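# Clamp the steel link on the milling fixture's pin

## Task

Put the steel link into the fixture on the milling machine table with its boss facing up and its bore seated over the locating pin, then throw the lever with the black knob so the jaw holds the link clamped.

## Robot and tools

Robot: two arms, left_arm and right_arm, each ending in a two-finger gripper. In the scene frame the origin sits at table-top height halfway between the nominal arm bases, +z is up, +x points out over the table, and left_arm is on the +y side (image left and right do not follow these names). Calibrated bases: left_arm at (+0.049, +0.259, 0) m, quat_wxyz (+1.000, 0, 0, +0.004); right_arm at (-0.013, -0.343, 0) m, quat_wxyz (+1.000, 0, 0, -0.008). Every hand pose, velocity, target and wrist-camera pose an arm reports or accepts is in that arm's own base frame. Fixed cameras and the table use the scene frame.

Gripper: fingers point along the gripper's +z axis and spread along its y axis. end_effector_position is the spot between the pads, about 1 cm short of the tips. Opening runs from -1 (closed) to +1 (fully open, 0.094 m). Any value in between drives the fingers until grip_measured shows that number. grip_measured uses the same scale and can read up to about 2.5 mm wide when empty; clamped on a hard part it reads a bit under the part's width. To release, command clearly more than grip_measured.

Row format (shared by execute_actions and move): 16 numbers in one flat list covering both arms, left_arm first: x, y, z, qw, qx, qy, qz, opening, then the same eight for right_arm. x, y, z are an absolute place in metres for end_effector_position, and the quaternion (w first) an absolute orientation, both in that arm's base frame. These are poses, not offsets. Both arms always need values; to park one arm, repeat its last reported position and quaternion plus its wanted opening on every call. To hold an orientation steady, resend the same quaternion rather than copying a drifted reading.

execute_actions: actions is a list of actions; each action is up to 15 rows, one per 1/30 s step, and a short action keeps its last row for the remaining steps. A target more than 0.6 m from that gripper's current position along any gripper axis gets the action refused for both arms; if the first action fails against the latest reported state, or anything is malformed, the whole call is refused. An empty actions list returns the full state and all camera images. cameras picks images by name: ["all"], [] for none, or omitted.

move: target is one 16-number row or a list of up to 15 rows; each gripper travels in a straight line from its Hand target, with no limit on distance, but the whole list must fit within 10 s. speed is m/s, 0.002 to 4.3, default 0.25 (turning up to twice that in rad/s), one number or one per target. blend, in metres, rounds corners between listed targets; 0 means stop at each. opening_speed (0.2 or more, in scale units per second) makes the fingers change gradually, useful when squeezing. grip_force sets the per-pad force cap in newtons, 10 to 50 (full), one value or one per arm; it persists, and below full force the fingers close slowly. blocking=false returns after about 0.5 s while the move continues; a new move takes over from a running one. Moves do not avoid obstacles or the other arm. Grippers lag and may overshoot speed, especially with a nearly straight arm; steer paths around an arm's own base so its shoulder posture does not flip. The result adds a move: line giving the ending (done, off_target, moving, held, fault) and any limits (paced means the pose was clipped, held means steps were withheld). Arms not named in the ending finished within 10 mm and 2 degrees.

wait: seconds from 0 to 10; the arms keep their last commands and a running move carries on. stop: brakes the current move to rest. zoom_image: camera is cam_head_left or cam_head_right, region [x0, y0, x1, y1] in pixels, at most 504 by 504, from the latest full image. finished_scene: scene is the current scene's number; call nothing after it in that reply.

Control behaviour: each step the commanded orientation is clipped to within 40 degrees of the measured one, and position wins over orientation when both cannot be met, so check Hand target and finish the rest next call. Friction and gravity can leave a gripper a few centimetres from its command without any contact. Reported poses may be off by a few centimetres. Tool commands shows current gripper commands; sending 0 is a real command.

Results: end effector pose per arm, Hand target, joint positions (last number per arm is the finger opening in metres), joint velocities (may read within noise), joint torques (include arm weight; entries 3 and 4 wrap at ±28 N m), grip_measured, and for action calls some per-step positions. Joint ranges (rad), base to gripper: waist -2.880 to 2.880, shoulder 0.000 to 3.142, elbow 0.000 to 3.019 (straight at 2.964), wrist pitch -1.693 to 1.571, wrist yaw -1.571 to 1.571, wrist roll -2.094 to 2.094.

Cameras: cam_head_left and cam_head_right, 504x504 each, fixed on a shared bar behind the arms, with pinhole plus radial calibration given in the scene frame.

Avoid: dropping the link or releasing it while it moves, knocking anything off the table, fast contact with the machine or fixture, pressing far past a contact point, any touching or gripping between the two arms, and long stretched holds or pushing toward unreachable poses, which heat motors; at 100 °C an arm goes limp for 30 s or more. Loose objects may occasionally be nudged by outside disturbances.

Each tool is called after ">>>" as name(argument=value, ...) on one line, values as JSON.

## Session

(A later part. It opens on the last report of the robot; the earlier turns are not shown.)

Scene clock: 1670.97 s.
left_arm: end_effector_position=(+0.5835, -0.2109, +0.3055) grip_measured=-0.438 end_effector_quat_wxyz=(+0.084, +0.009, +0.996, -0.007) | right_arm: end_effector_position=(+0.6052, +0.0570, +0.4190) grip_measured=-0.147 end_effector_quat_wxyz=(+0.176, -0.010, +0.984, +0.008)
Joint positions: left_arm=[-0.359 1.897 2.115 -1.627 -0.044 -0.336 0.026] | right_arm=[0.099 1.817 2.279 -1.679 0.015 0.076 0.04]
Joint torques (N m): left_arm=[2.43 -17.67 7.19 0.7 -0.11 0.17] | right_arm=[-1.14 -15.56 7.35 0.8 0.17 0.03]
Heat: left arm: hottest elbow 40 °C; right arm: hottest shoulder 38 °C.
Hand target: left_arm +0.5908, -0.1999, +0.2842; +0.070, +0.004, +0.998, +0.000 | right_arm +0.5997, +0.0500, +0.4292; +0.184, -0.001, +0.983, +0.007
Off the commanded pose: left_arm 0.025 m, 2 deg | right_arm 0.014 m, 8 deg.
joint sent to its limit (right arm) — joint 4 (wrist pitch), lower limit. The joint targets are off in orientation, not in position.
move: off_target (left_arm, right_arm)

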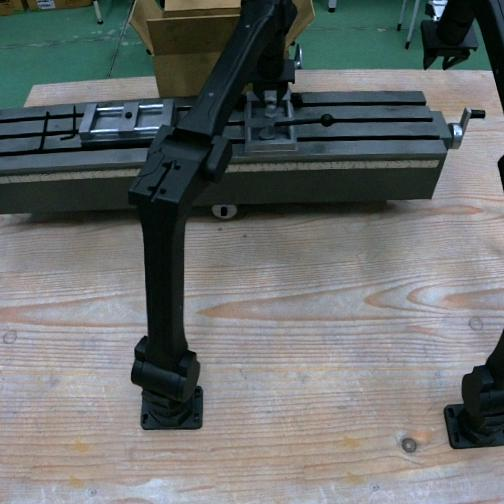

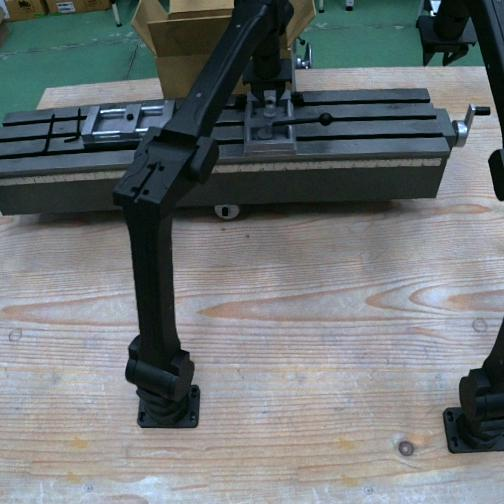

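>>> move(target=[[0.5900, -0.2000, 0.322, 0.0698, 0.004, 0.9976, 0, -0.7, 0.60, 0.05, 0.43, 0.1045, 0, 0.9945, 0, -0.15]], speed=0.04, cameras=["all"])

>>> zoom_image(camera="cam_head_left", region=[255, 90, 285, 120])

>>> zoom_image(camera="cam_head_right", region=[255, 90, 285, 120])

Scene clock: 1714.20 s.
left_arm: end_effector_position=(+0.5787, -0.2042, +0.3075) grip_measured=-0.438 end_effector_quat_wxyz=(+0.064, +0.006, +0.998, +0.001) | right_arm: end_effector_position=(+0.6052, +0.0570, +0.4190) grip_measured=-0.147 end_effector_quat_wxyz=(+0.176, -0.010, +0.984, +0.008)
Joint positions: left_arm=[-0.351 1.913 2.148 -1.687 -0.044 -0.336 0.026] | right_arm=[0.099 1.817 2.279 -1.679 0.015 0.076 0.04]
Joint torques (N m): left_arm=[1.96 -18.49 12.97 -0.08 -0.14 0.17] | right_arm=[-1.03 -15.5 7.32 0.83 0.18 0.02]
Heat: left arm: hottest elbow 39 °C; right arm: hottest shoulder 38 °C.
Hand target: left_arm +0.5890, -0.1996, +0.3215; +0.079, +0.004, +0.997, -0.003 | right_arm +0.5997, +0.0500, +0.4292; +0.184, -0.001, +0.983, +0.007
Off the commanded pose: left_arm 0.019 m, 1 deg | right_arm 0.014 m, 8 deg.
joint sent to its limit (left arm) — joint 4 (wrist pitch), lower limit. The joint targets still meet the commanded pose.
joint sent to its limit (right arm) — joint 4 (wrist pitch), lower limit. The joint targets are off in orientation, not in position.
move: off_target (left_arm, right_arm)

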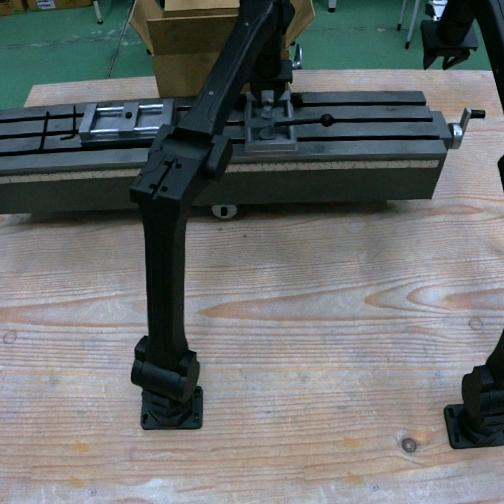

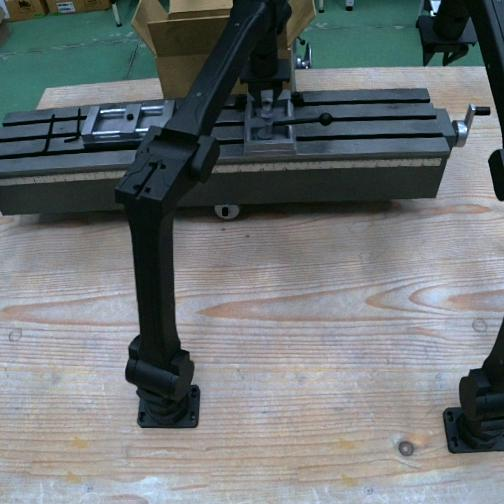

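Scaled by 16.800 from the camera's 504x504 image, which has a finer 720x720 frame.

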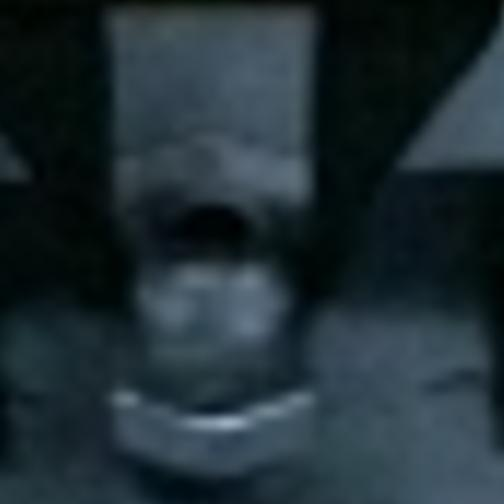

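Scaled by 16.800 from the camera's 504x504 image, which has a finer 720x720 frame.

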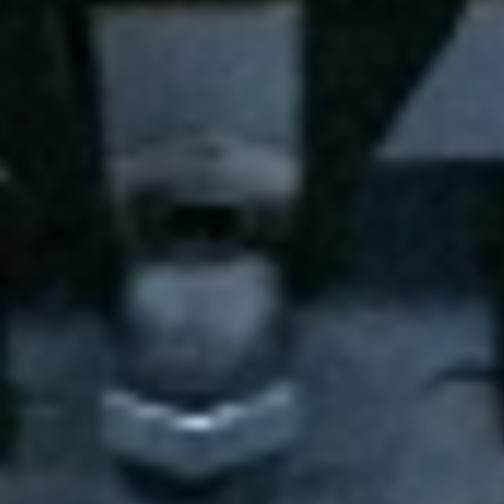

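>>> move(target=[[0.5980, -0.2122, 0.324, 0.0698, 0.004, 0.9976, 0, -0.7, 0.60, 0.05, 0.43, 0.1045, 0, 0.9945, 0, -0.15]], speed=0.04, cameras=["all"])

>>> zoom_image(camera="cam_head_left", region=[255, 90, 285, 120])

>>> zoom_image(camera="cam_head_right", region=[255, 90, 285, 120])

Scene clock: 1735.83 s.
left_arm: end_effector_position=(+0.5895, -0.2081, +0.3092) grip_measured=-0.438 end_effector_quat_wxyz=(+0.072, +0.006, +0.997, -0.002) | right_arm: end_effector_position=(+0.6052, +0.0570, +0.4190) grip_measured=-0.147 end_effector_quat_wxyz=(+0.176, -0.010, +0.984, +0.008)
Joint positions: left_arm=[-0.351 1.939 2.192 -1.687 -0.044 -0.336 0.026] | right_arm=[0.099 1.817 2.279 -1.679 0.015 0.076 0.04]
Joint torques (N m): left_arm=[0.97 -18.67 13.12 -0.13 -0.21 0.05] | right_arm=[-1.2 -15.5 7.27 0.85 0.17 0.03]
Heat: left arm: hottest elbow 43 °C; right arm: hottest shoulder 38 °C.
Hand target: left_arm +0.5970, -0.2119, +0.3235; +0.088, +0.005, +0.996, -0.007 | right_arm +0.5997, +0.0500, +0.4292; +0.184, -0.001, +0.983, +0.007
Off the commanded pose: left_arm 0.018 m, 0 deg | right_arm 0.014 m, 8 deg.
joint sent to its limit (left arm) — joint 4 (wrist pitch), lower limit. The joint targets still meet the commanded pose.
joint sent to its limit (right arm) — joint 4 (wrist pitch), lower limit. The joint targets are off in orientation, not in position.
move: off_target (left_arm, right_arm)

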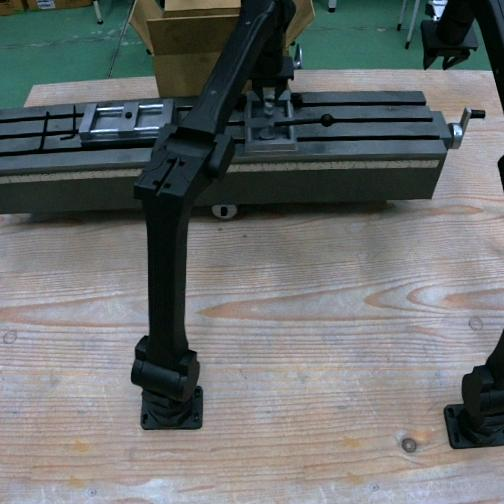

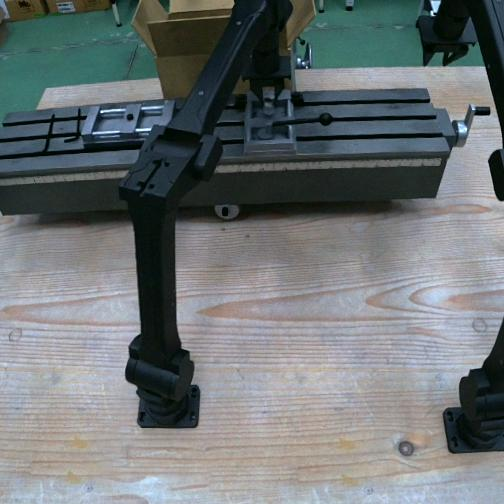

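Scaled by 16.800 from the camera's 504x504 image, which has a finer 720x720 frame.

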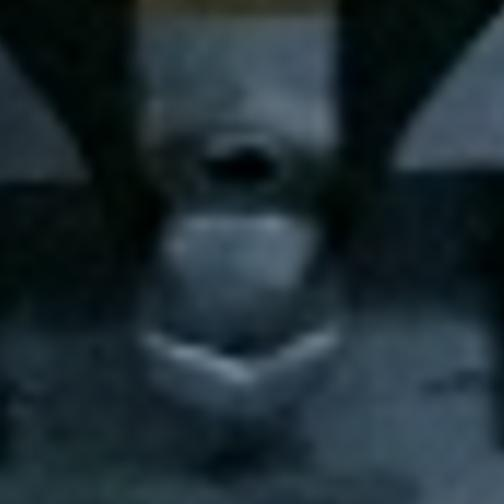

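Scaled by 16.800 from the camera's 504x504 image, which has a finer 720x720 frame.

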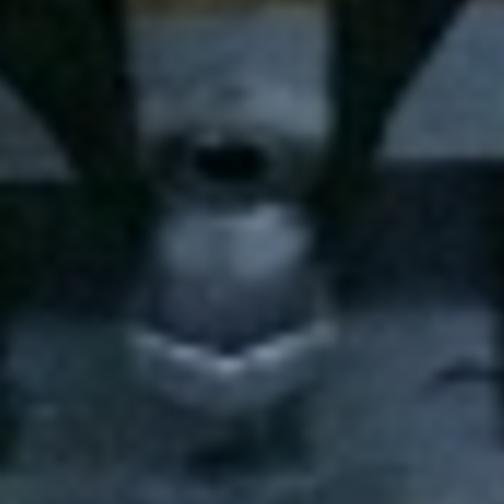

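>>> move(target=[[0.5800, -0.2122, 0.322, 0.0698, 0.004, 0.9976, 0, -0.7, 0.60, 0.05, 0.43, 0.1045, 0, 0.9945, 0, -0.15]], speed=0.04)

Scene clock: 1756.53 s.
left_arm: end_effector_position=(+0.5882, -0.2086, +0.3078) grip_measured=-0.438 end_effector_quat_wxyz=(+0.070, +0.004, +0.998, -0.002) | right_arm: end_effector_position=(+0.6052, +0.0570, +0.4190) grip_measured=-0.147 end_effector_quat_wxyz=(+0.176, -0.010, +0.984, +0.008)
Joint positions: left_arm=[-0.352 1.938 2.186 -1.687 -0.045 -0.342 0.026] | right_arm=[0.099 1.817 2.279 -1.679 0.015 0.076 0.04]
Joint torques (N m): left_arm=[0.21 -21.71 8.68 -0.1 -0.26 -0.02] | right_arm=[-1.08 -15.56 7.32 0.81 0.17 0.03]
Heat: left arm: hottest elbow 44 °C; right arm: hottest shoulder 38 °C.
Hand target: left_arm +0.5799, -0.2119, +0.3213; +0.077, +0.004, +0.997, -0.003 | right_arm +0.5997, +0.0500, +0.4292; +0.184, -0.001, +0.983, +0.007
Off the commanded pose: left_arm 0.017 m, 0 deg | right_arm 0.014 m, 8 deg.
joint sent to its limit (left arm) — joint 4 (wrist pitch), lower limit. The joint targets still meet the commanded pose.
joint sent to its limit (right arm) — joint 4 (wrist pitch), lower limit. The joint targets are off in orientation, not in position.
move: off_target (left_arm, right_arm)

>>> move(target=[[0.5745, -0.2115, 0.322, 0.0698, 0.004, 0.9976, 0, -0.7, 0.60, 0.05, 0.43, 0.1045, 0, 0.9945, 0, -0.15]], speed=0.04, cameras=["all"])

>>> zoom_image(camera="cam_head_left", region=[255, 90, 285, 120])

>>> zoom_image(camera="cam_head_right", region=[255, 90, 285, 120])

Scene clock: 1770.83 s.
left_arm: end_effector_position=(+0.5827, -0.2080, +0.3084) grip_measured=-0.438 end_effector_quat_wxyz=(+0.067, +0.004, +0.998, -0.001) | right_arm: end_effector_position=(+0.6052, +0.0570, +0.4190) grip_measured=-0.147 end_effector_quat_wxyz=(+0.176, -0.010, +0.984, +0.008)
Joint positions: left_arm=[-0.355 1.924 2.167 -1.687 -0.045 -0.344 0.026] | right_arm=[0.099 1.817 2.279 -1.679 0.015 0.076 0.04]
Joint torques (N m): left_arm=[0.21 -21.13 8.66 -0.12 -0.26 -0.01] | right_arm=[-1.26 -15.74 7.28 0.8 0.16 0.02]
Heat: left arm: hottest elbow 42 °C; right arm: hottest shoulder 38 °C.
Hand target: left_arm +0.5745, -0.2113, +0.3214; +0.074, +0.004, +0.997, -0.002 | right_arm +0.5997, +0.0500, +0.4292; +0.184, -0.001, +0.983, +0.007
Off the commanded pose: left_arm 0.016 m, 0 deg | right_arm 0.014 m, 8 deg.
joint sent to its limit (left arm) — joint 4 (wrist pitch), lower limit. The joint targets still meet the commanded pose.
joint sent to its limit (right arm) — joint 4 (wrist pitch), lower limit. The joint targets are off in orientation, not in position.
move: off_target (left_arm, right_arm)

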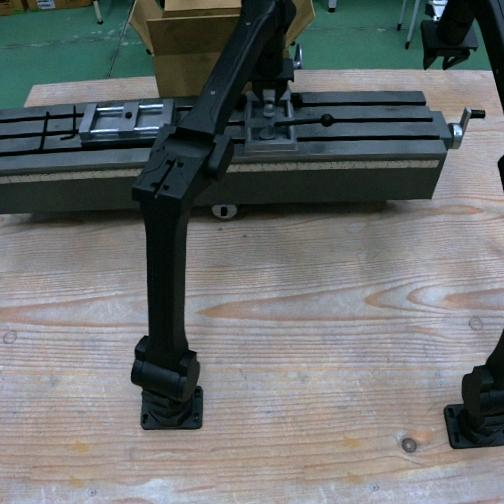

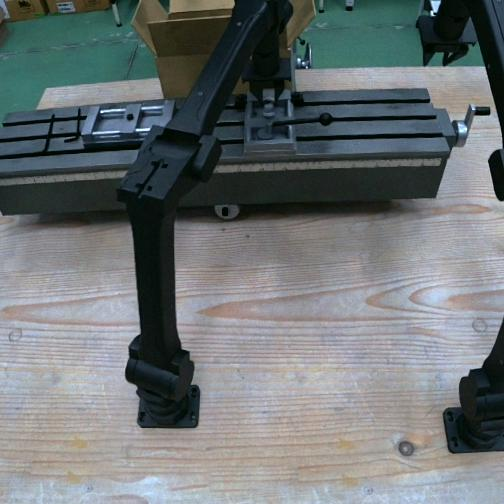

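Scaled by 16.800 from the camera's 504x504 image, which has a finer 720x720 frame.

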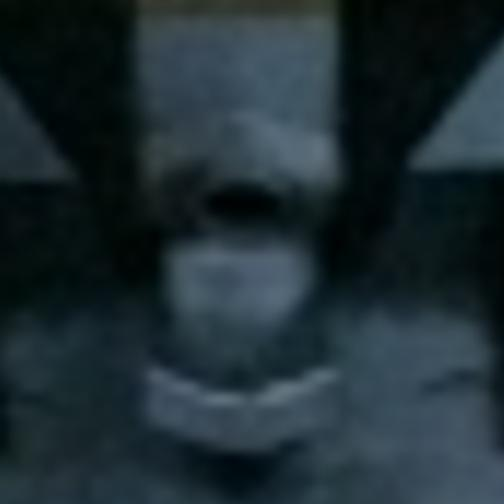

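Scaled by 16.800 from the camera's 504x504 image, which has a finer 720x720 frame.

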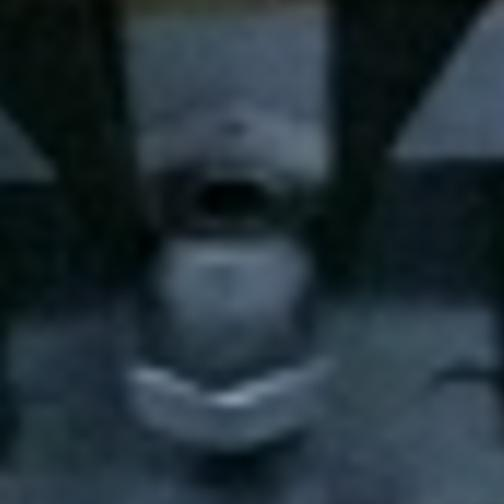

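>>> move(target=[[0.5800, -0.1980, 0.368, 0.0698, 0.004, 0.9976, 0, -0.7, 0.60, 0.05, 0.43, 0.1045, 0, 0.9945, 0, -0.15],[0.5810, -0.2118, 0.365, 0.0698, 0.004, 0.9976, 0, -0.7, 0.60, 0.05, 0.43, 0.1045, 0, 0.9945, 0, -0.15],[0.5810, -0.2118, 0.320, 0.0698, 0.004, 0.9976, 0, -0.7, 0.60, 0.05, 0.43, 0.1045, 0, 0.9945, 0, -0.15]], speed=0.08, cameras=["all"])

>>> zoom_image(camera="cam_head_left", region=[255, 90, 285, 120])

>>> zoom_image(camera="cam_head_right", region=[255, 90, 285, 120])

Scene clock: 1804.27 s.
left_arm: end_effector_position=(+0.5825, -0.2064, +0.3245) grip_measured=-0.438 end_effector_quat_wxyz=(+0.082, +0.004, +0.997, -0.006) | right_arm: end_effector_position=(+0.6052, +0.0570, +0.4190) grip_measured=-0.147 end_effector_quat_wxyz=(+0.176, -0.010, +0.984, +0.008)
Joint positions: left_arm=[-0.352 1.908 2.183 -1.688 -0.045 -0.341 0.026] | right_arm=[0.099 1.817 2.279 -1.679 0.015 0.076 0.04]
Joint torques (N m): left_arm=[0.26 -18.67 8.91 -0.01 -0.24 -0.01] | right_arm=[-1.26 -15.62 7.34 0.83 0.16 0.04]
Heat: left arm: hottest elbow 40 °C; right arm: hottest shoulder 38 °C.
Hand target: left_arm +0.5808, -0.2118, +0.3198; +0.076, +0.004, +0.997, -0.002 | right_arm +0.5997, +0.0500, +0.4292; +0.184, -0.001, +0.983, +0.007
Off the commanded pose: left_arm 0.007 m, 2 deg | right_arm 0.014 m, 8 deg.
joint sent to its limit (left arm) — joint 4 (wrist pitch), lower limit. The joint targets still meet the commanded pose.
joint sent to its limit (right arm) — joint 4 (wrist pitch), lower limit. The joint targets are off in orientation, not in position.
move: off_target (right_arm)

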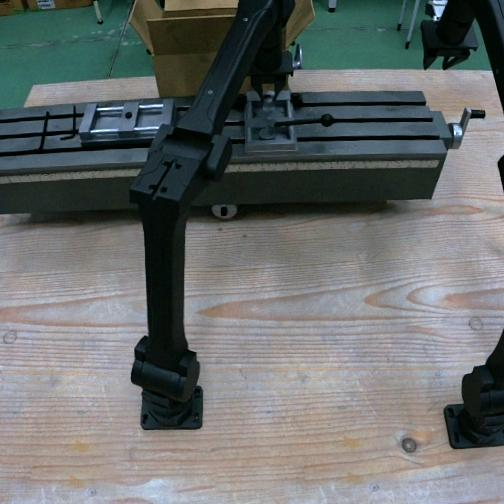

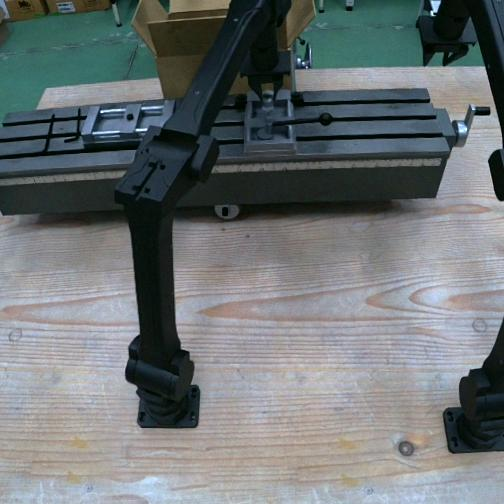

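Scaled by 16.800 from the camera's 504x504 image, which has a finer 720x720 frame.

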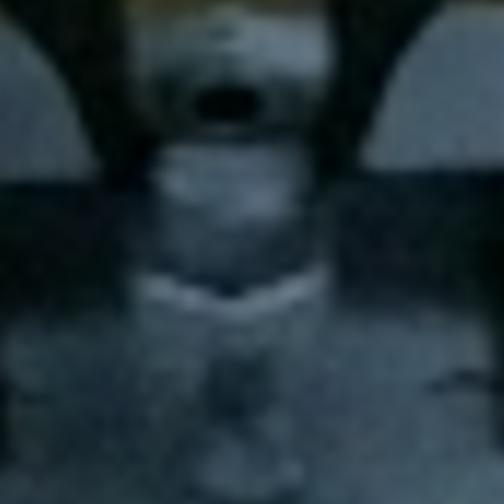

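Scaled by 16.800 from the camera's 504x504 image, which has a finer 720x720 frame.

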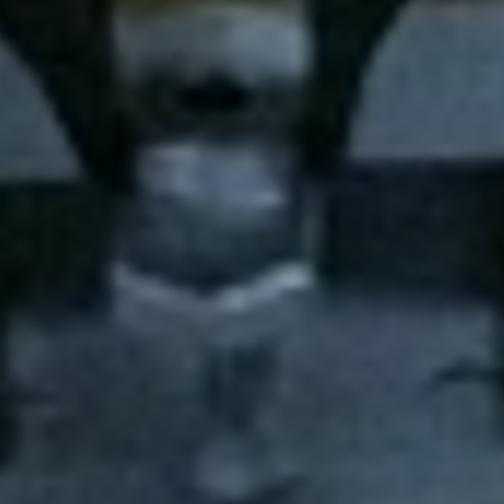

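>>> move(target=[[0.5815, -0.2133, 0.310, 0.0698, 0.004, 0.9976, 0, -0.7, 0.60, 0.05, 0.43, 0.1045, 0, 0.9945, 0, -0.15],[0.5815, -0.2133, 0.290, 0.0698, 0.004, 0.9976, 0, -0.7, 0.60, 0.05, 0.43, 0.1045, 0, 0.9945, 0, -0.15]], speed=0.03, blend=[0.005, 0], cameras=["all"])

>>> zoom_image(camera="cam_head_left", region=[255, 90, 285, 120])

>>> zoom_image(camera="cam_head_right", region=[255, 90, 285, 120])

Scene clock: 1822.20 s.
left_arm: end_effector_position=(+0.5804, -0.2064, +0.3057) grip_measured=-0.438 end_effector_quat_wxyz=(+0.078, +0.003, +0.997, -0.004) | right_arm: end_effector_position=(+0.6052, +0.0570, +0.4190) grip_measured=-0.147 end_effector_quat_wxyz=(+0.176, -0.010, +0.984, +0.008)
Joint positions: left_arm=[-0.354 1.893 2.111 -1.639 -0.046 -0.344 0.026] | right_arm=[0.099 1.817 2.279 -1.679 0.015 0.076 0.04]
Joint torques (N m): left_arm=[0.38 -17.9 7.46 0.8 -0.21 0] | right_arm=[-1.14 -15.5 7.3 0.84 0.17 0.02]
Heat: left arm: hottest elbow 40 °C; right arm: hottest shoulder 38 °C.
Hand target: left_arm +0.5812, -0.2130, +0.2900; +0.070, +0.004, +0.998, +0.000 | right_arm +0.5997, +0.0500, +0.4292; +0.184, -0.001, +0.983, +0.007
Off the commanded pose: left_arm 0.017 m, 1 deg | right_arm 0.014 m, 8 deg.
joint sent to its limit (right arm) — joint 4 (wrist pitch), lower limit. The joint targets are off in orientation, not in position.
move: off_target (left_arm, right_arm)

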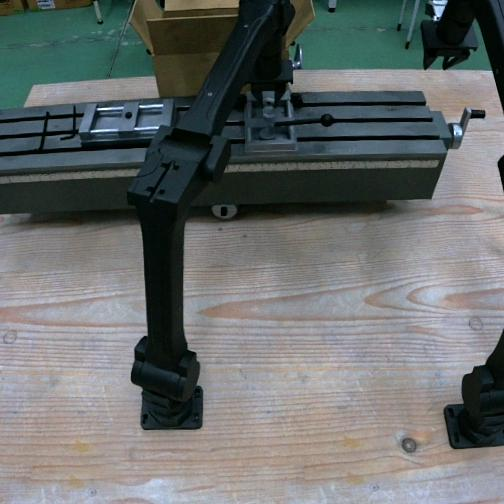

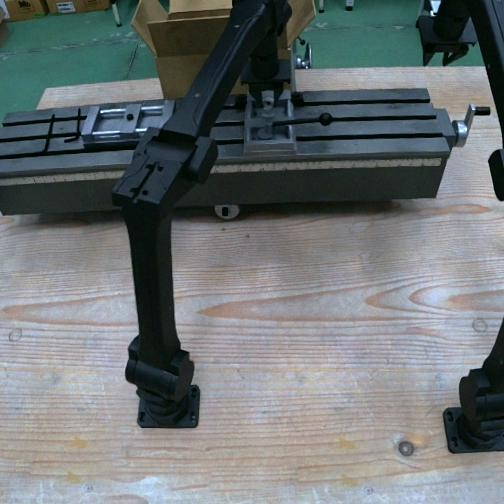

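Scaled by 16.800 from the camera's 504x504 image, which has a finer 720x720 frame.

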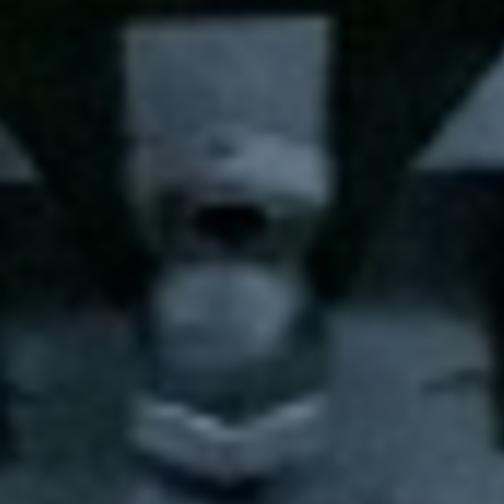

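Scaled by 16.800 from the camera's 504x504 image, which has a finer 720x720 frame.

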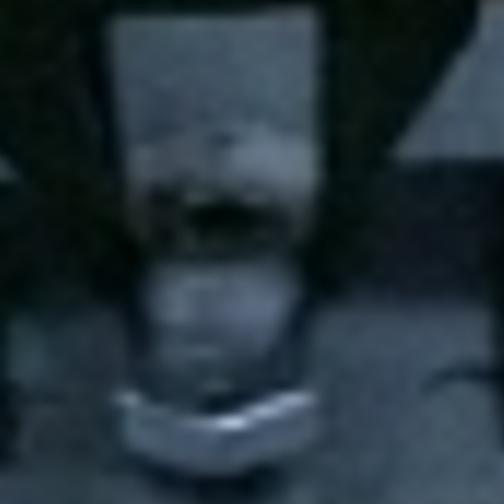

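>>> move(target=[[0.5840, -0.2133, 0.309, 0.0698, 0.004, 0.9976, 0, -0.7, 0.60, 0.05, 0.43, 0.1045, 0, 0.9945, 0, -0.15],[0.5840, -0.2163, 0.309, 0.0698, 0.004, 0.9976, 0, -0.7, 0.60, 0.05, 0.43, 0.1045, 0, 0.9945, 0, -0.15],[0.5840, -0.2163, 0.288, 0.0698, 0.004, 0.9976, 0, -0.7, 0.60, 0.05, 0.43, 0.1045, 0, 0.9945, 0, -0.15]], speed=0.03, cameras=["all"])

>>> zoom_image(camera="cam_head_left", region=[255, 90, 285, 120])

>>> zoom_image(camera="cam_head_right", region=[255, 90, 285, 120])

Scene clock: 1854.03 s.
left_arm: end_effector_position=(+0.5804, -0.2082, +0.3060) grip_measured=-0.438 end_effector_quat_wxyz=(+0.077, +0.003, +0.997, -0.004) | right_arm: end_effector_position=(+0.6052, +0.0570, +0.4190) grip_measured=-0.147 end_effector_quat_wxyz=(+0.176, -0.010, +0.984, +0.008)
Joint positions: left_arm=[-0.357 1.898 2.119 -1.646 -0.046 -0.347 0.026] | right_arm=[0.099 1.817 2.279 -1.679 0.015 0.076 0.04]
Joint torques (N m): left_arm=[0.26 -18.02 7.51 1.02 -0.23 -0.01] | right_arm=[-1.49 -15.56 7.34 0.79 0.15 0.02]
Heat: left arm: hottest elbow 39 °C; right arm: hottest shoulder 38 °C.
Hand target: left_arm +0.5835, -0.2161, +0.2882; +0.070, +0.004, +0.998, +0.000 | right_arm +0.5997, +0.0500, +0.4292; +0.184, -0.001, +0.983, +0.007
Off the commanded pose: left_arm 0.020 m, 1 deg | right_arm 0.014 m, 8 deg.
joint sent to its limit (right arm) — joint 4 (wrist pitch), lower limit. The joint targets are off in orientation, not in position.
move: off_target (left_arm, right_arm)

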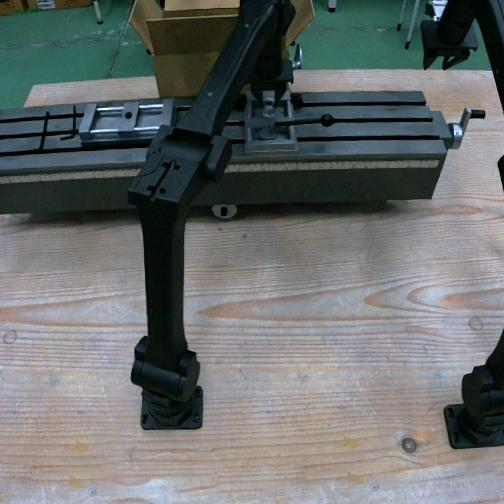

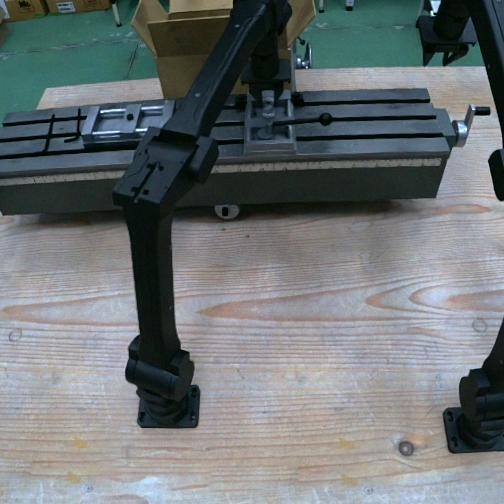

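Scaled by 16.800 from the camera's 504x504 image, which has a finer 720x720 frame.

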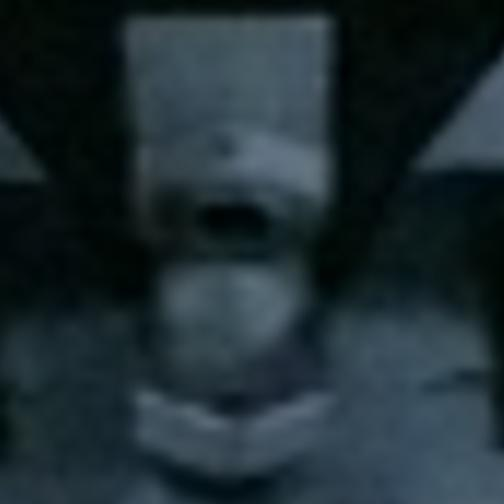

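Scaled by 16.800 from the camera's 504x504 image, which has a finer 720x720 frame.

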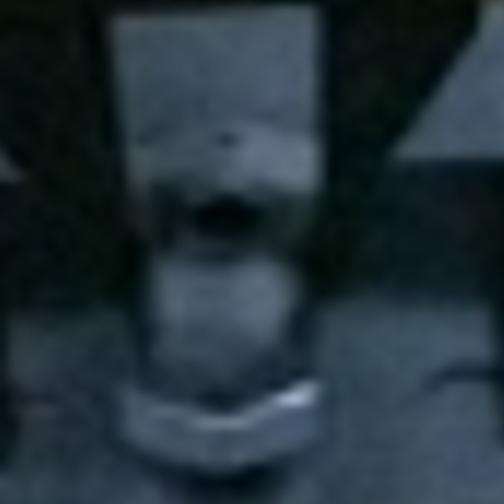

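>>> move(target=[[0.5800, -0.2080, 0.380, 0.0698, 0.004, 0.9976, 0, -0.7, 0.60, 0.05, 0.43, 0.1045, 0, 0.9945, 0, -0.15],[0.40, -0.1200, 0.380, 0.0698, 0.004, 0.9976, 0, -0.7, 0.60, 0.05, 0.43, 0.1045, 0, 0.9945, 0, -0.15]], speed=0.15, blend=[0.02, 0], cameras=["all"])

>>> zoom_image(camera="cam_head_left", region=[255, 92, 285, 122])

>>> zoom_image(camera="cam_head_right", region=[255, 92, 285, 122])

Scene clock: 1879.97 s.
left_arm: end_effector_position=(+0.4018, -0.1244, +0.3769) grip_measured=-0.438 end_effector_quat_wxyz=(+0.084, +0.004, +0.996, -0.003) | right_arm: end_effector_position=(+0.6052, +0.0570, +0.4190) grip_measured=-0.147 end_effector_quat_wxyz=(+0.176, -0.010, +0.984, +0.008)
Joint positions: left_arm=[-0.318 1.372 1.654 -1.69 -0.046 -0.306 0.026] | right_arm=[0.099 1.817 2.279 -1.679 0.015 0.076 0.04]
Joint torques (N m): left_arm=[1.67 -11.4 8.68 0.05 0.11 0.18] | right_arm=[-1.38 -15.74 7.31 0.84 0.16 0.03]
Heat: left arm: hottest elbow 38 °C; right arm: hottest shoulder 38 °C.
Hand target: left_arm +0.4000, -0.1200, +0.3794; +0.084, +0.004, +0.996, -0.004 | right_arm +0.5997, +0.0500, +0.4292; +0.184, -0.001, +0.983, +0.007
Off the commanded pose: left_arm 0.006 m, 2 deg | right_arm 0.014 m, 8 deg.
joint sent to its limit (left arm) — joint 4 (wrist pitch), lower limit. The joint targets still meet the commanded pose.
joint sent to its limit (right arm) — joint 4 (wrist pitch), lower limit. The joint targets are off in orientation, not in position.
move: off_target (right_arm)

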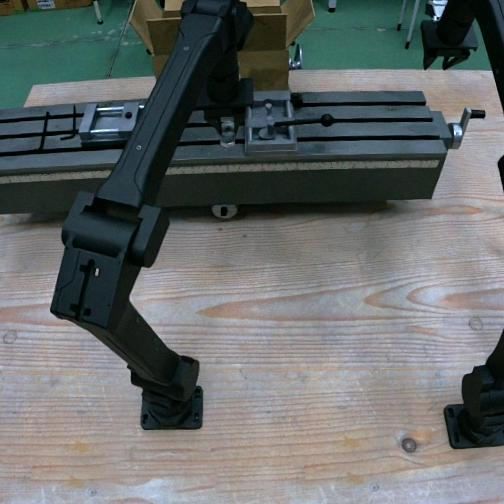

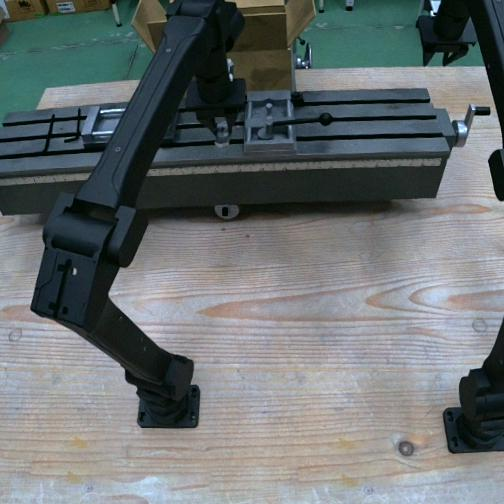

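Scaled by 16.800 from the camera's 504x504 image, which has a finer 720x720 frame.

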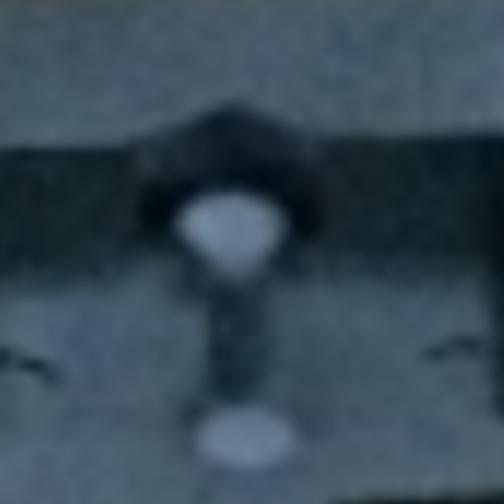

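Scaled by 16.800 from the camera's 504x504 image, which has a finer 720x720 frame.

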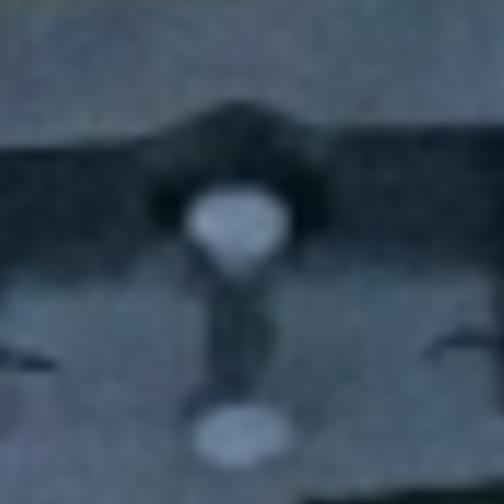

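>>> move(target=[[0.5700, -0.1900, 0.378, 0.0698, 0.004, 0.9976, 0, -0.7, 0.60, 0.05, 0.43, 0.1045, 0, 0.9945, 0, -0.15],[0.5815, -0.2135, 0.365, 0.0698, 0.004, 0.9976, 0, -0.7, 0.60, 0.05, 0.43, 0.1045, 0, 0.9945, 0, -0.15],[0.5815, -0.2135, 0.320, 0.0698, 0.004, 0.9976, 0, -0.7, 0.60, 0.05, 0.43, 0.1045, 0, 0.9945, 0, -0.15]], speed=[0.15, 0.08, 0.08], cameras=["all"])

>>> zoom_image(camera="cam_head_left", region=[255, 90, 285, 120])

>>> zoom_image(camera="cam_head_right", region=[255, 90, 285, 120])

Scene clock: 1929.37 s.
left_arm: end_effector_position=(+0.5817, -0.2082, +0.3255) grip_measured=-0.438 end_effector_quat_wxyz=(+0.082, +0.005, +0.997, -0.006) | right_arm: end_effector_position=(+0.6052, +0.0570, +0.4190) grip_measured=-0.147 end_effector_quat_wxyz=(+0.176, -0.010, +0.984, +0.008)
Joint positions: left_arm=[-0.356 1.909 2.187 -1.691 -0.046 -0.343 0.026] | right_arm=[0.099 1.817 2.279 -1.679 0.015 0.076 0.04]
Joint torques (N m): left_arm=[0.44 -18.61 8.91 0.1 -0.23 -0.01] | right_arm=[-1.32 -15.5 7.34 0.79 0.15 0.02]
Heat: left arm: hottest elbow 40 °C; right arm: hottest shoulder 38 °C.
Hand target: left_arm +0.5813, -0.2134, +0.3197; +0.076, +0.004, +0.997, -0.002 | right_arm +0.5997, +0.0500, +0.4292; +0.184, -0.001, +0.983, +0.007
Off the commanded pose: left_arm 0.008 m, 2 deg | right_arm 0.014 m, 8 deg.
joint sent to its limit (left arm) — joint 4 (wrist pitch), lower limit. The joint targets still meet the commanded pose.
joint sent to its limit (right arm) — joint 4 (wrist pitch), lower limit. The joint targets are off in orientation, not in position.
move: off_target (right_arm)

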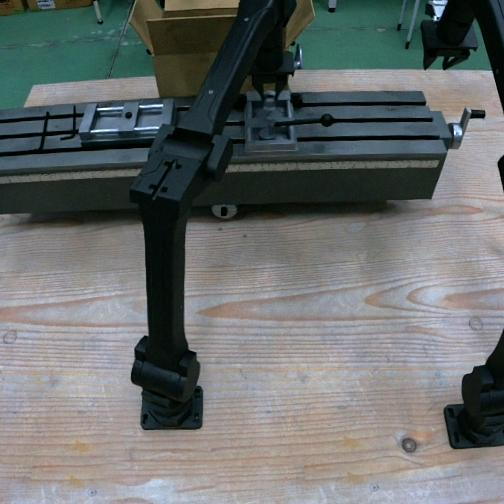

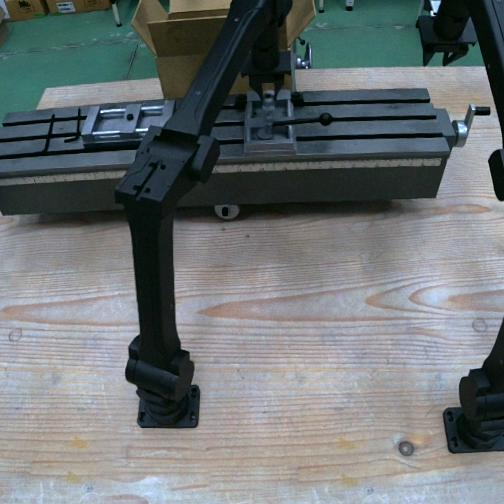

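Scaled by 16.800 from the camera's 504x504 image, which has a finer 720x720 frame.

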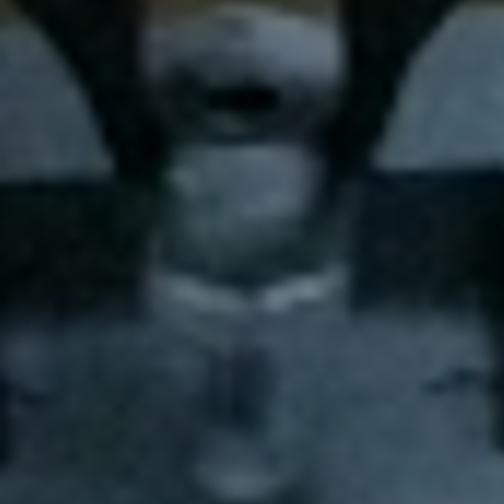

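Scaled by 16.800 from the camera's 504x504 image, which has a finer 720x720 frame.

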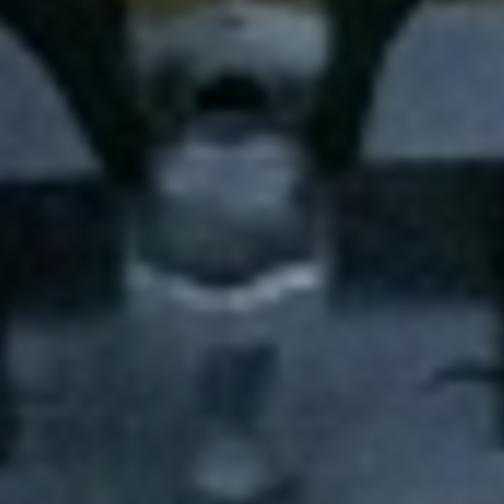

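>>> move(target=[[0.5830, -0.2135, 0.302, 0.0698, 0.004, 0.9976, 0, -0.7, 0.60, 0.05, 0.43, 0.1045, 0, 0.9945, 0, -0.15]], speed=0.04, cameras=["all"])

>>> zoom_image(camera="cam_head_left", region=[255, 90, 285, 120])

>>> zoom_image(camera="cam_head_right", region=[255, 90, 285, 120])

Scene clock: 1944.83 s.
left_arm: end_effector_position=(+0.5793, -0.2073, +0.3095) grip_measured=-0.438 end_effector_quat_wxyz=(+0.070, +0.005, +0.998, -0.001) | right_arm: end_effector_position=(+0.6052, +0.0570, +0.4190) grip_measured=-0.147 end_effector_quat_wxyz=(+0.176, -0.010, +0.984, +0.008)
Joint positions: left_arm=[-0.356 1.909 2.146 -1.677 -0.046 -0.343 0.026] | right_arm=[0.099 1.817 2.279 -1.679 0.015 0.076 0.04]
Joint torques (N m): left_arm=[0.44 -18.61 8.62 0.65 -0.21 0] | right_arm=[-1.03 -15.79 7.31 0.76 0.16 0.03]
Heat: left arm: hottest elbow 40 °C; right arm: hottest shoulder 38 °C.
Hand target: left_arm +0.5828, -0.2134, +0.3021; +0.070, +0.004, +0.998, +0.000 | right_arm +0.5997, +0.0500, +0.4292; +0.184, -0.001, +0.983, +0.007
Off the commanded pose: left_arm 0.010 m, 0 deg | right_arm 0.014 m, 8 deg.
joint sent to its limit (right arm) — joint 4 (wrist pitch), lower limit. The joint targets are off in orientation, not in position.
move: off_target (right_arm)

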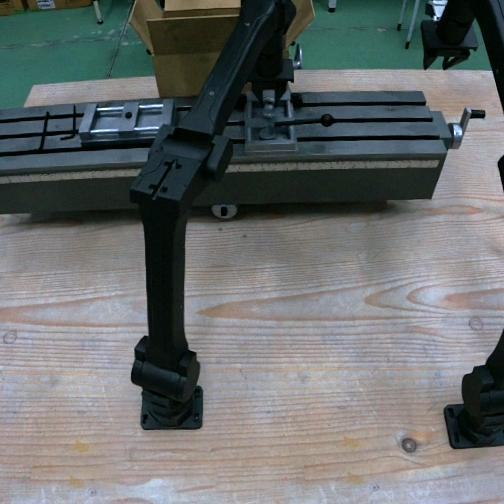

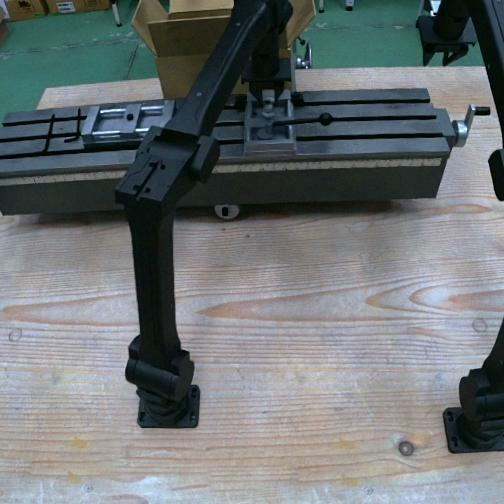

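Scaled by 16.800 from the camera's 504x504 image, which has a finer 720x720 frame.

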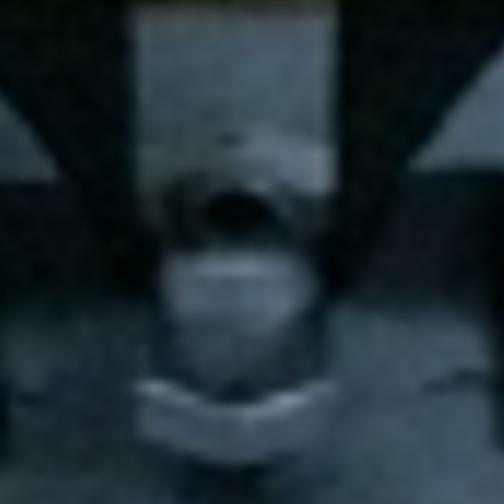

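Scaled by 16.800 from the camera's 504x504 image, which has a finer 720x720 frame.

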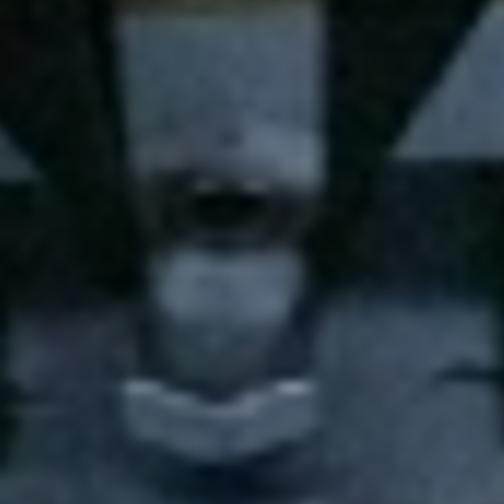

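>>> move(target=[[0.5870, -0.2140, 0.2910, 0.0698, 0.004, 0.9976, 0, -0.7, 0.60, 0.05, 0.43, 0.1045, 0, 0.9945, 0, -0.15]], speed=0.03, cameras=["all"])

>>> zoom_image(camera="cam_head_left", region=[255, 90, 285, 120])

>>> zoom_image(camera="cam_head_right", region=[255, 90, 285, 120])

Scene clock: 1965.70 s.
left_arm: end_effector_position=(+0.5813, -0.2081, +0.3060) grip_measured=-0.438 end_effector_quat_wxyz=(+0.072, +0.005, +0.997, -0.002) | right_arm: end_effector_position=(+0.6052, +0.0570, +0.4190) grip_measured=-0.147 end_effector_quat_wxyz=(+0.176, -0.010, +0.984, +0.008)
Joint positions: left_arm=[-0.356 1.909 2.137 -1.662 -0.046 -0.343 0.026] | right_arm=[0.099 1.817 2.279 -1.679 0.015 0.076 0.04]
Joint torques (N m): left_arm=[0.5 -18.2 7.71 1.14 -0.2 0.01] | right_arm=[-1.2 -15.74 7.23 0.8 0.16 0.03]
Heat: left arm: hottest elbow 39 °C; right arm: hottest shoulder 38 °C.
Hand target: left_arm +0.5866, -0.2138, +0.2911; +0.070, +0.004, +0.998, +0.000 | right_arm +0.5997, +0.0500, +0.4292; +0.184, -0.001, +0.983, +0.007
Off the commanded pose: left_arm 0.017 m, 0 deg | right_arm 0.014 m, 8 deg.
joint sent to its limit (right arm) — joint 4 (wrist pitch), lower limit. The joint targets are off in orientation, not in position.
move: off_target (left_arm, right_arm)

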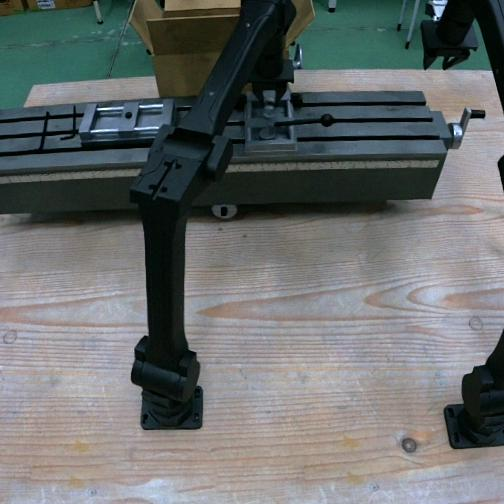

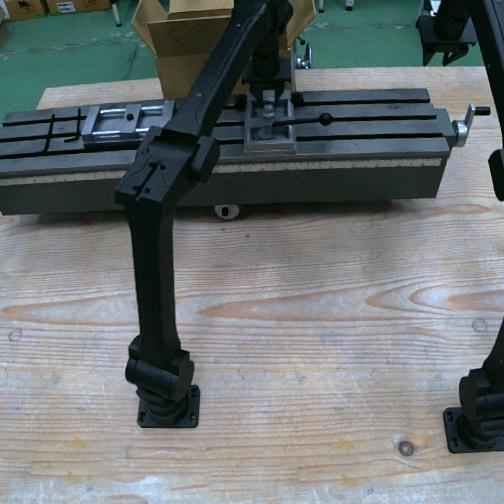

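Scaled by 16.800 from the camera's 504x504 image, which has a finer 720x720 frame.

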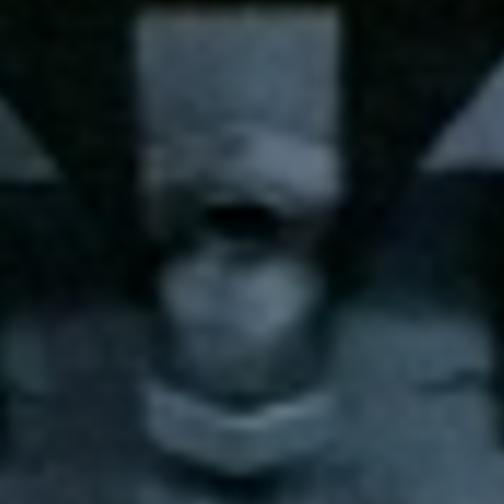

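Scaled by 16.800 from the camera's 504x504 image, which has a finer 720x720 frame.

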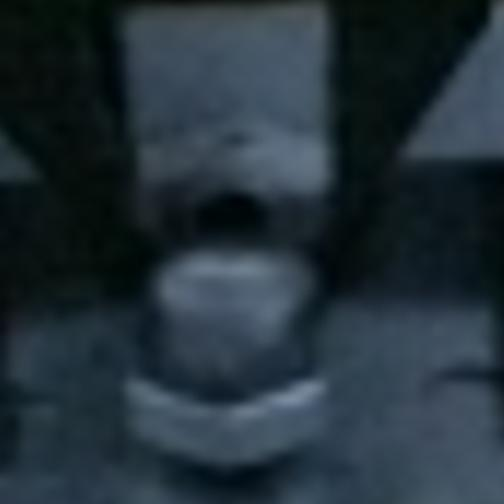

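>>> move(target=[[0.5870, -0.2140, 0.2600, 0.0698, 0.004, 0.9976, 0, -0.7, 0.60, 0.05, 0.43, 0.1045, 0, 0.9945, 0, -0.15]], speed=0.05, cameras=["all"])

>>> zoom_image(camera="cam_head_left", region=[255, 90, 285, 120])

>>> zoom_image(camera="cam_head_right", region=[255, 90, 285, 120])

Scene clock: 1997.57 s.
left_arm: end_effector_position=(+0.5807, -0.2079, +0.3044) grip_measured=-0.438 end_effector_quat_wxyz=(+0.101, +0.004, +0.995, -0.013) | right_arm: end_effector_position=(+0.6052, +0.0570, +0.4190) grip_measured=-0.147 end_effector_quat_wxyz=(+0.176, -0.010, +0.984, +0.008)
Joint positions: left_arm=[-0.356 1.854 2.044 -1.563 -0.046 -0.343 0.026] | right_arm=[0.099 1.817 2.279 -1.679 0.015 0.076 0.04]
Joint torques (N m): left_arm=[0.67 -14.97 6.32 0.88 -0.22 0.02] | right_arm=[-0.91 -15.79 7.32 0.77 0.18 0.03]
Heat: left arm: hottest elbow 39 °C; right arm: hottest shoulder 38 °C.
Hand target: left_arm +0.5850, -0.2132, +0.2609; +0.070, +0.004, +0.998, +0.000 | right_arm +0.5997, +0.0500, +0.4292; +0.184, -0.001, +0.983, +0.007
Off the commanded pose: left_arm 0.045 m, 4 deg | right_arm 0.014 m, 8 deg.
joint sent to its limit (right arm) — joint 4 (wrist pitch), lower limit. The joint targets are off in orientation, not in position.
move: off_target (left_arm, right_arm)

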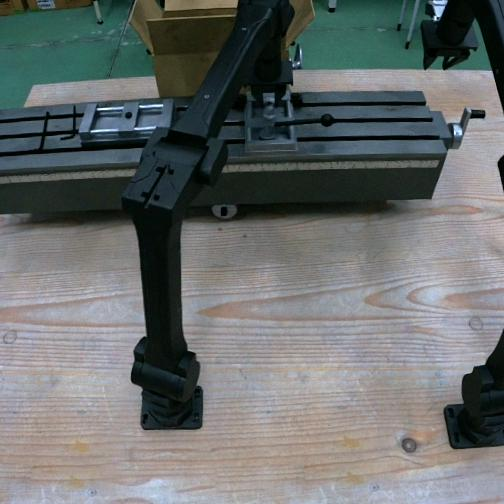

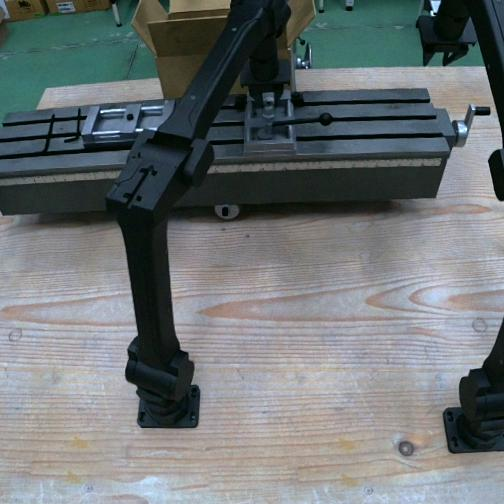

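Scaled by 16.800 from the camera's 504x504 image, which has a finer 720x720 frame.

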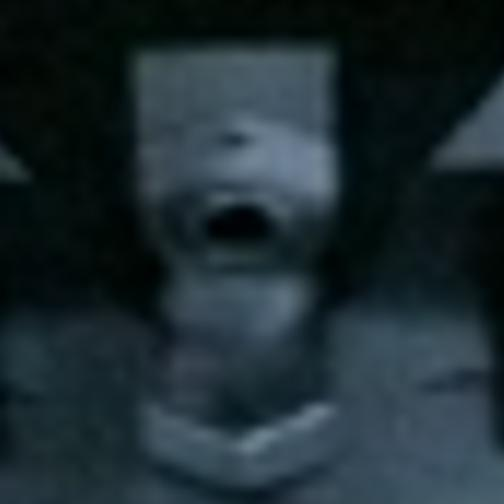

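Scaled by 16.800 from the camera's 504x504 image, which has a finer 720x720 frame.

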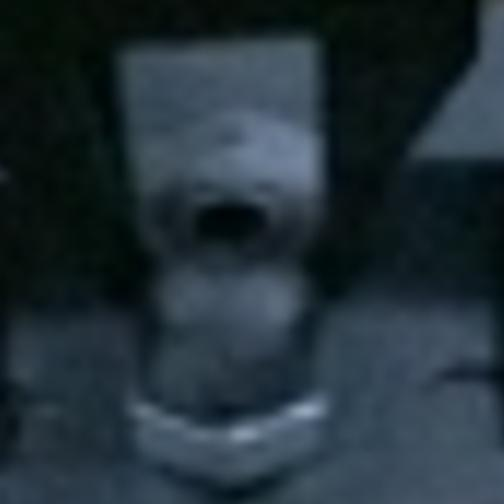

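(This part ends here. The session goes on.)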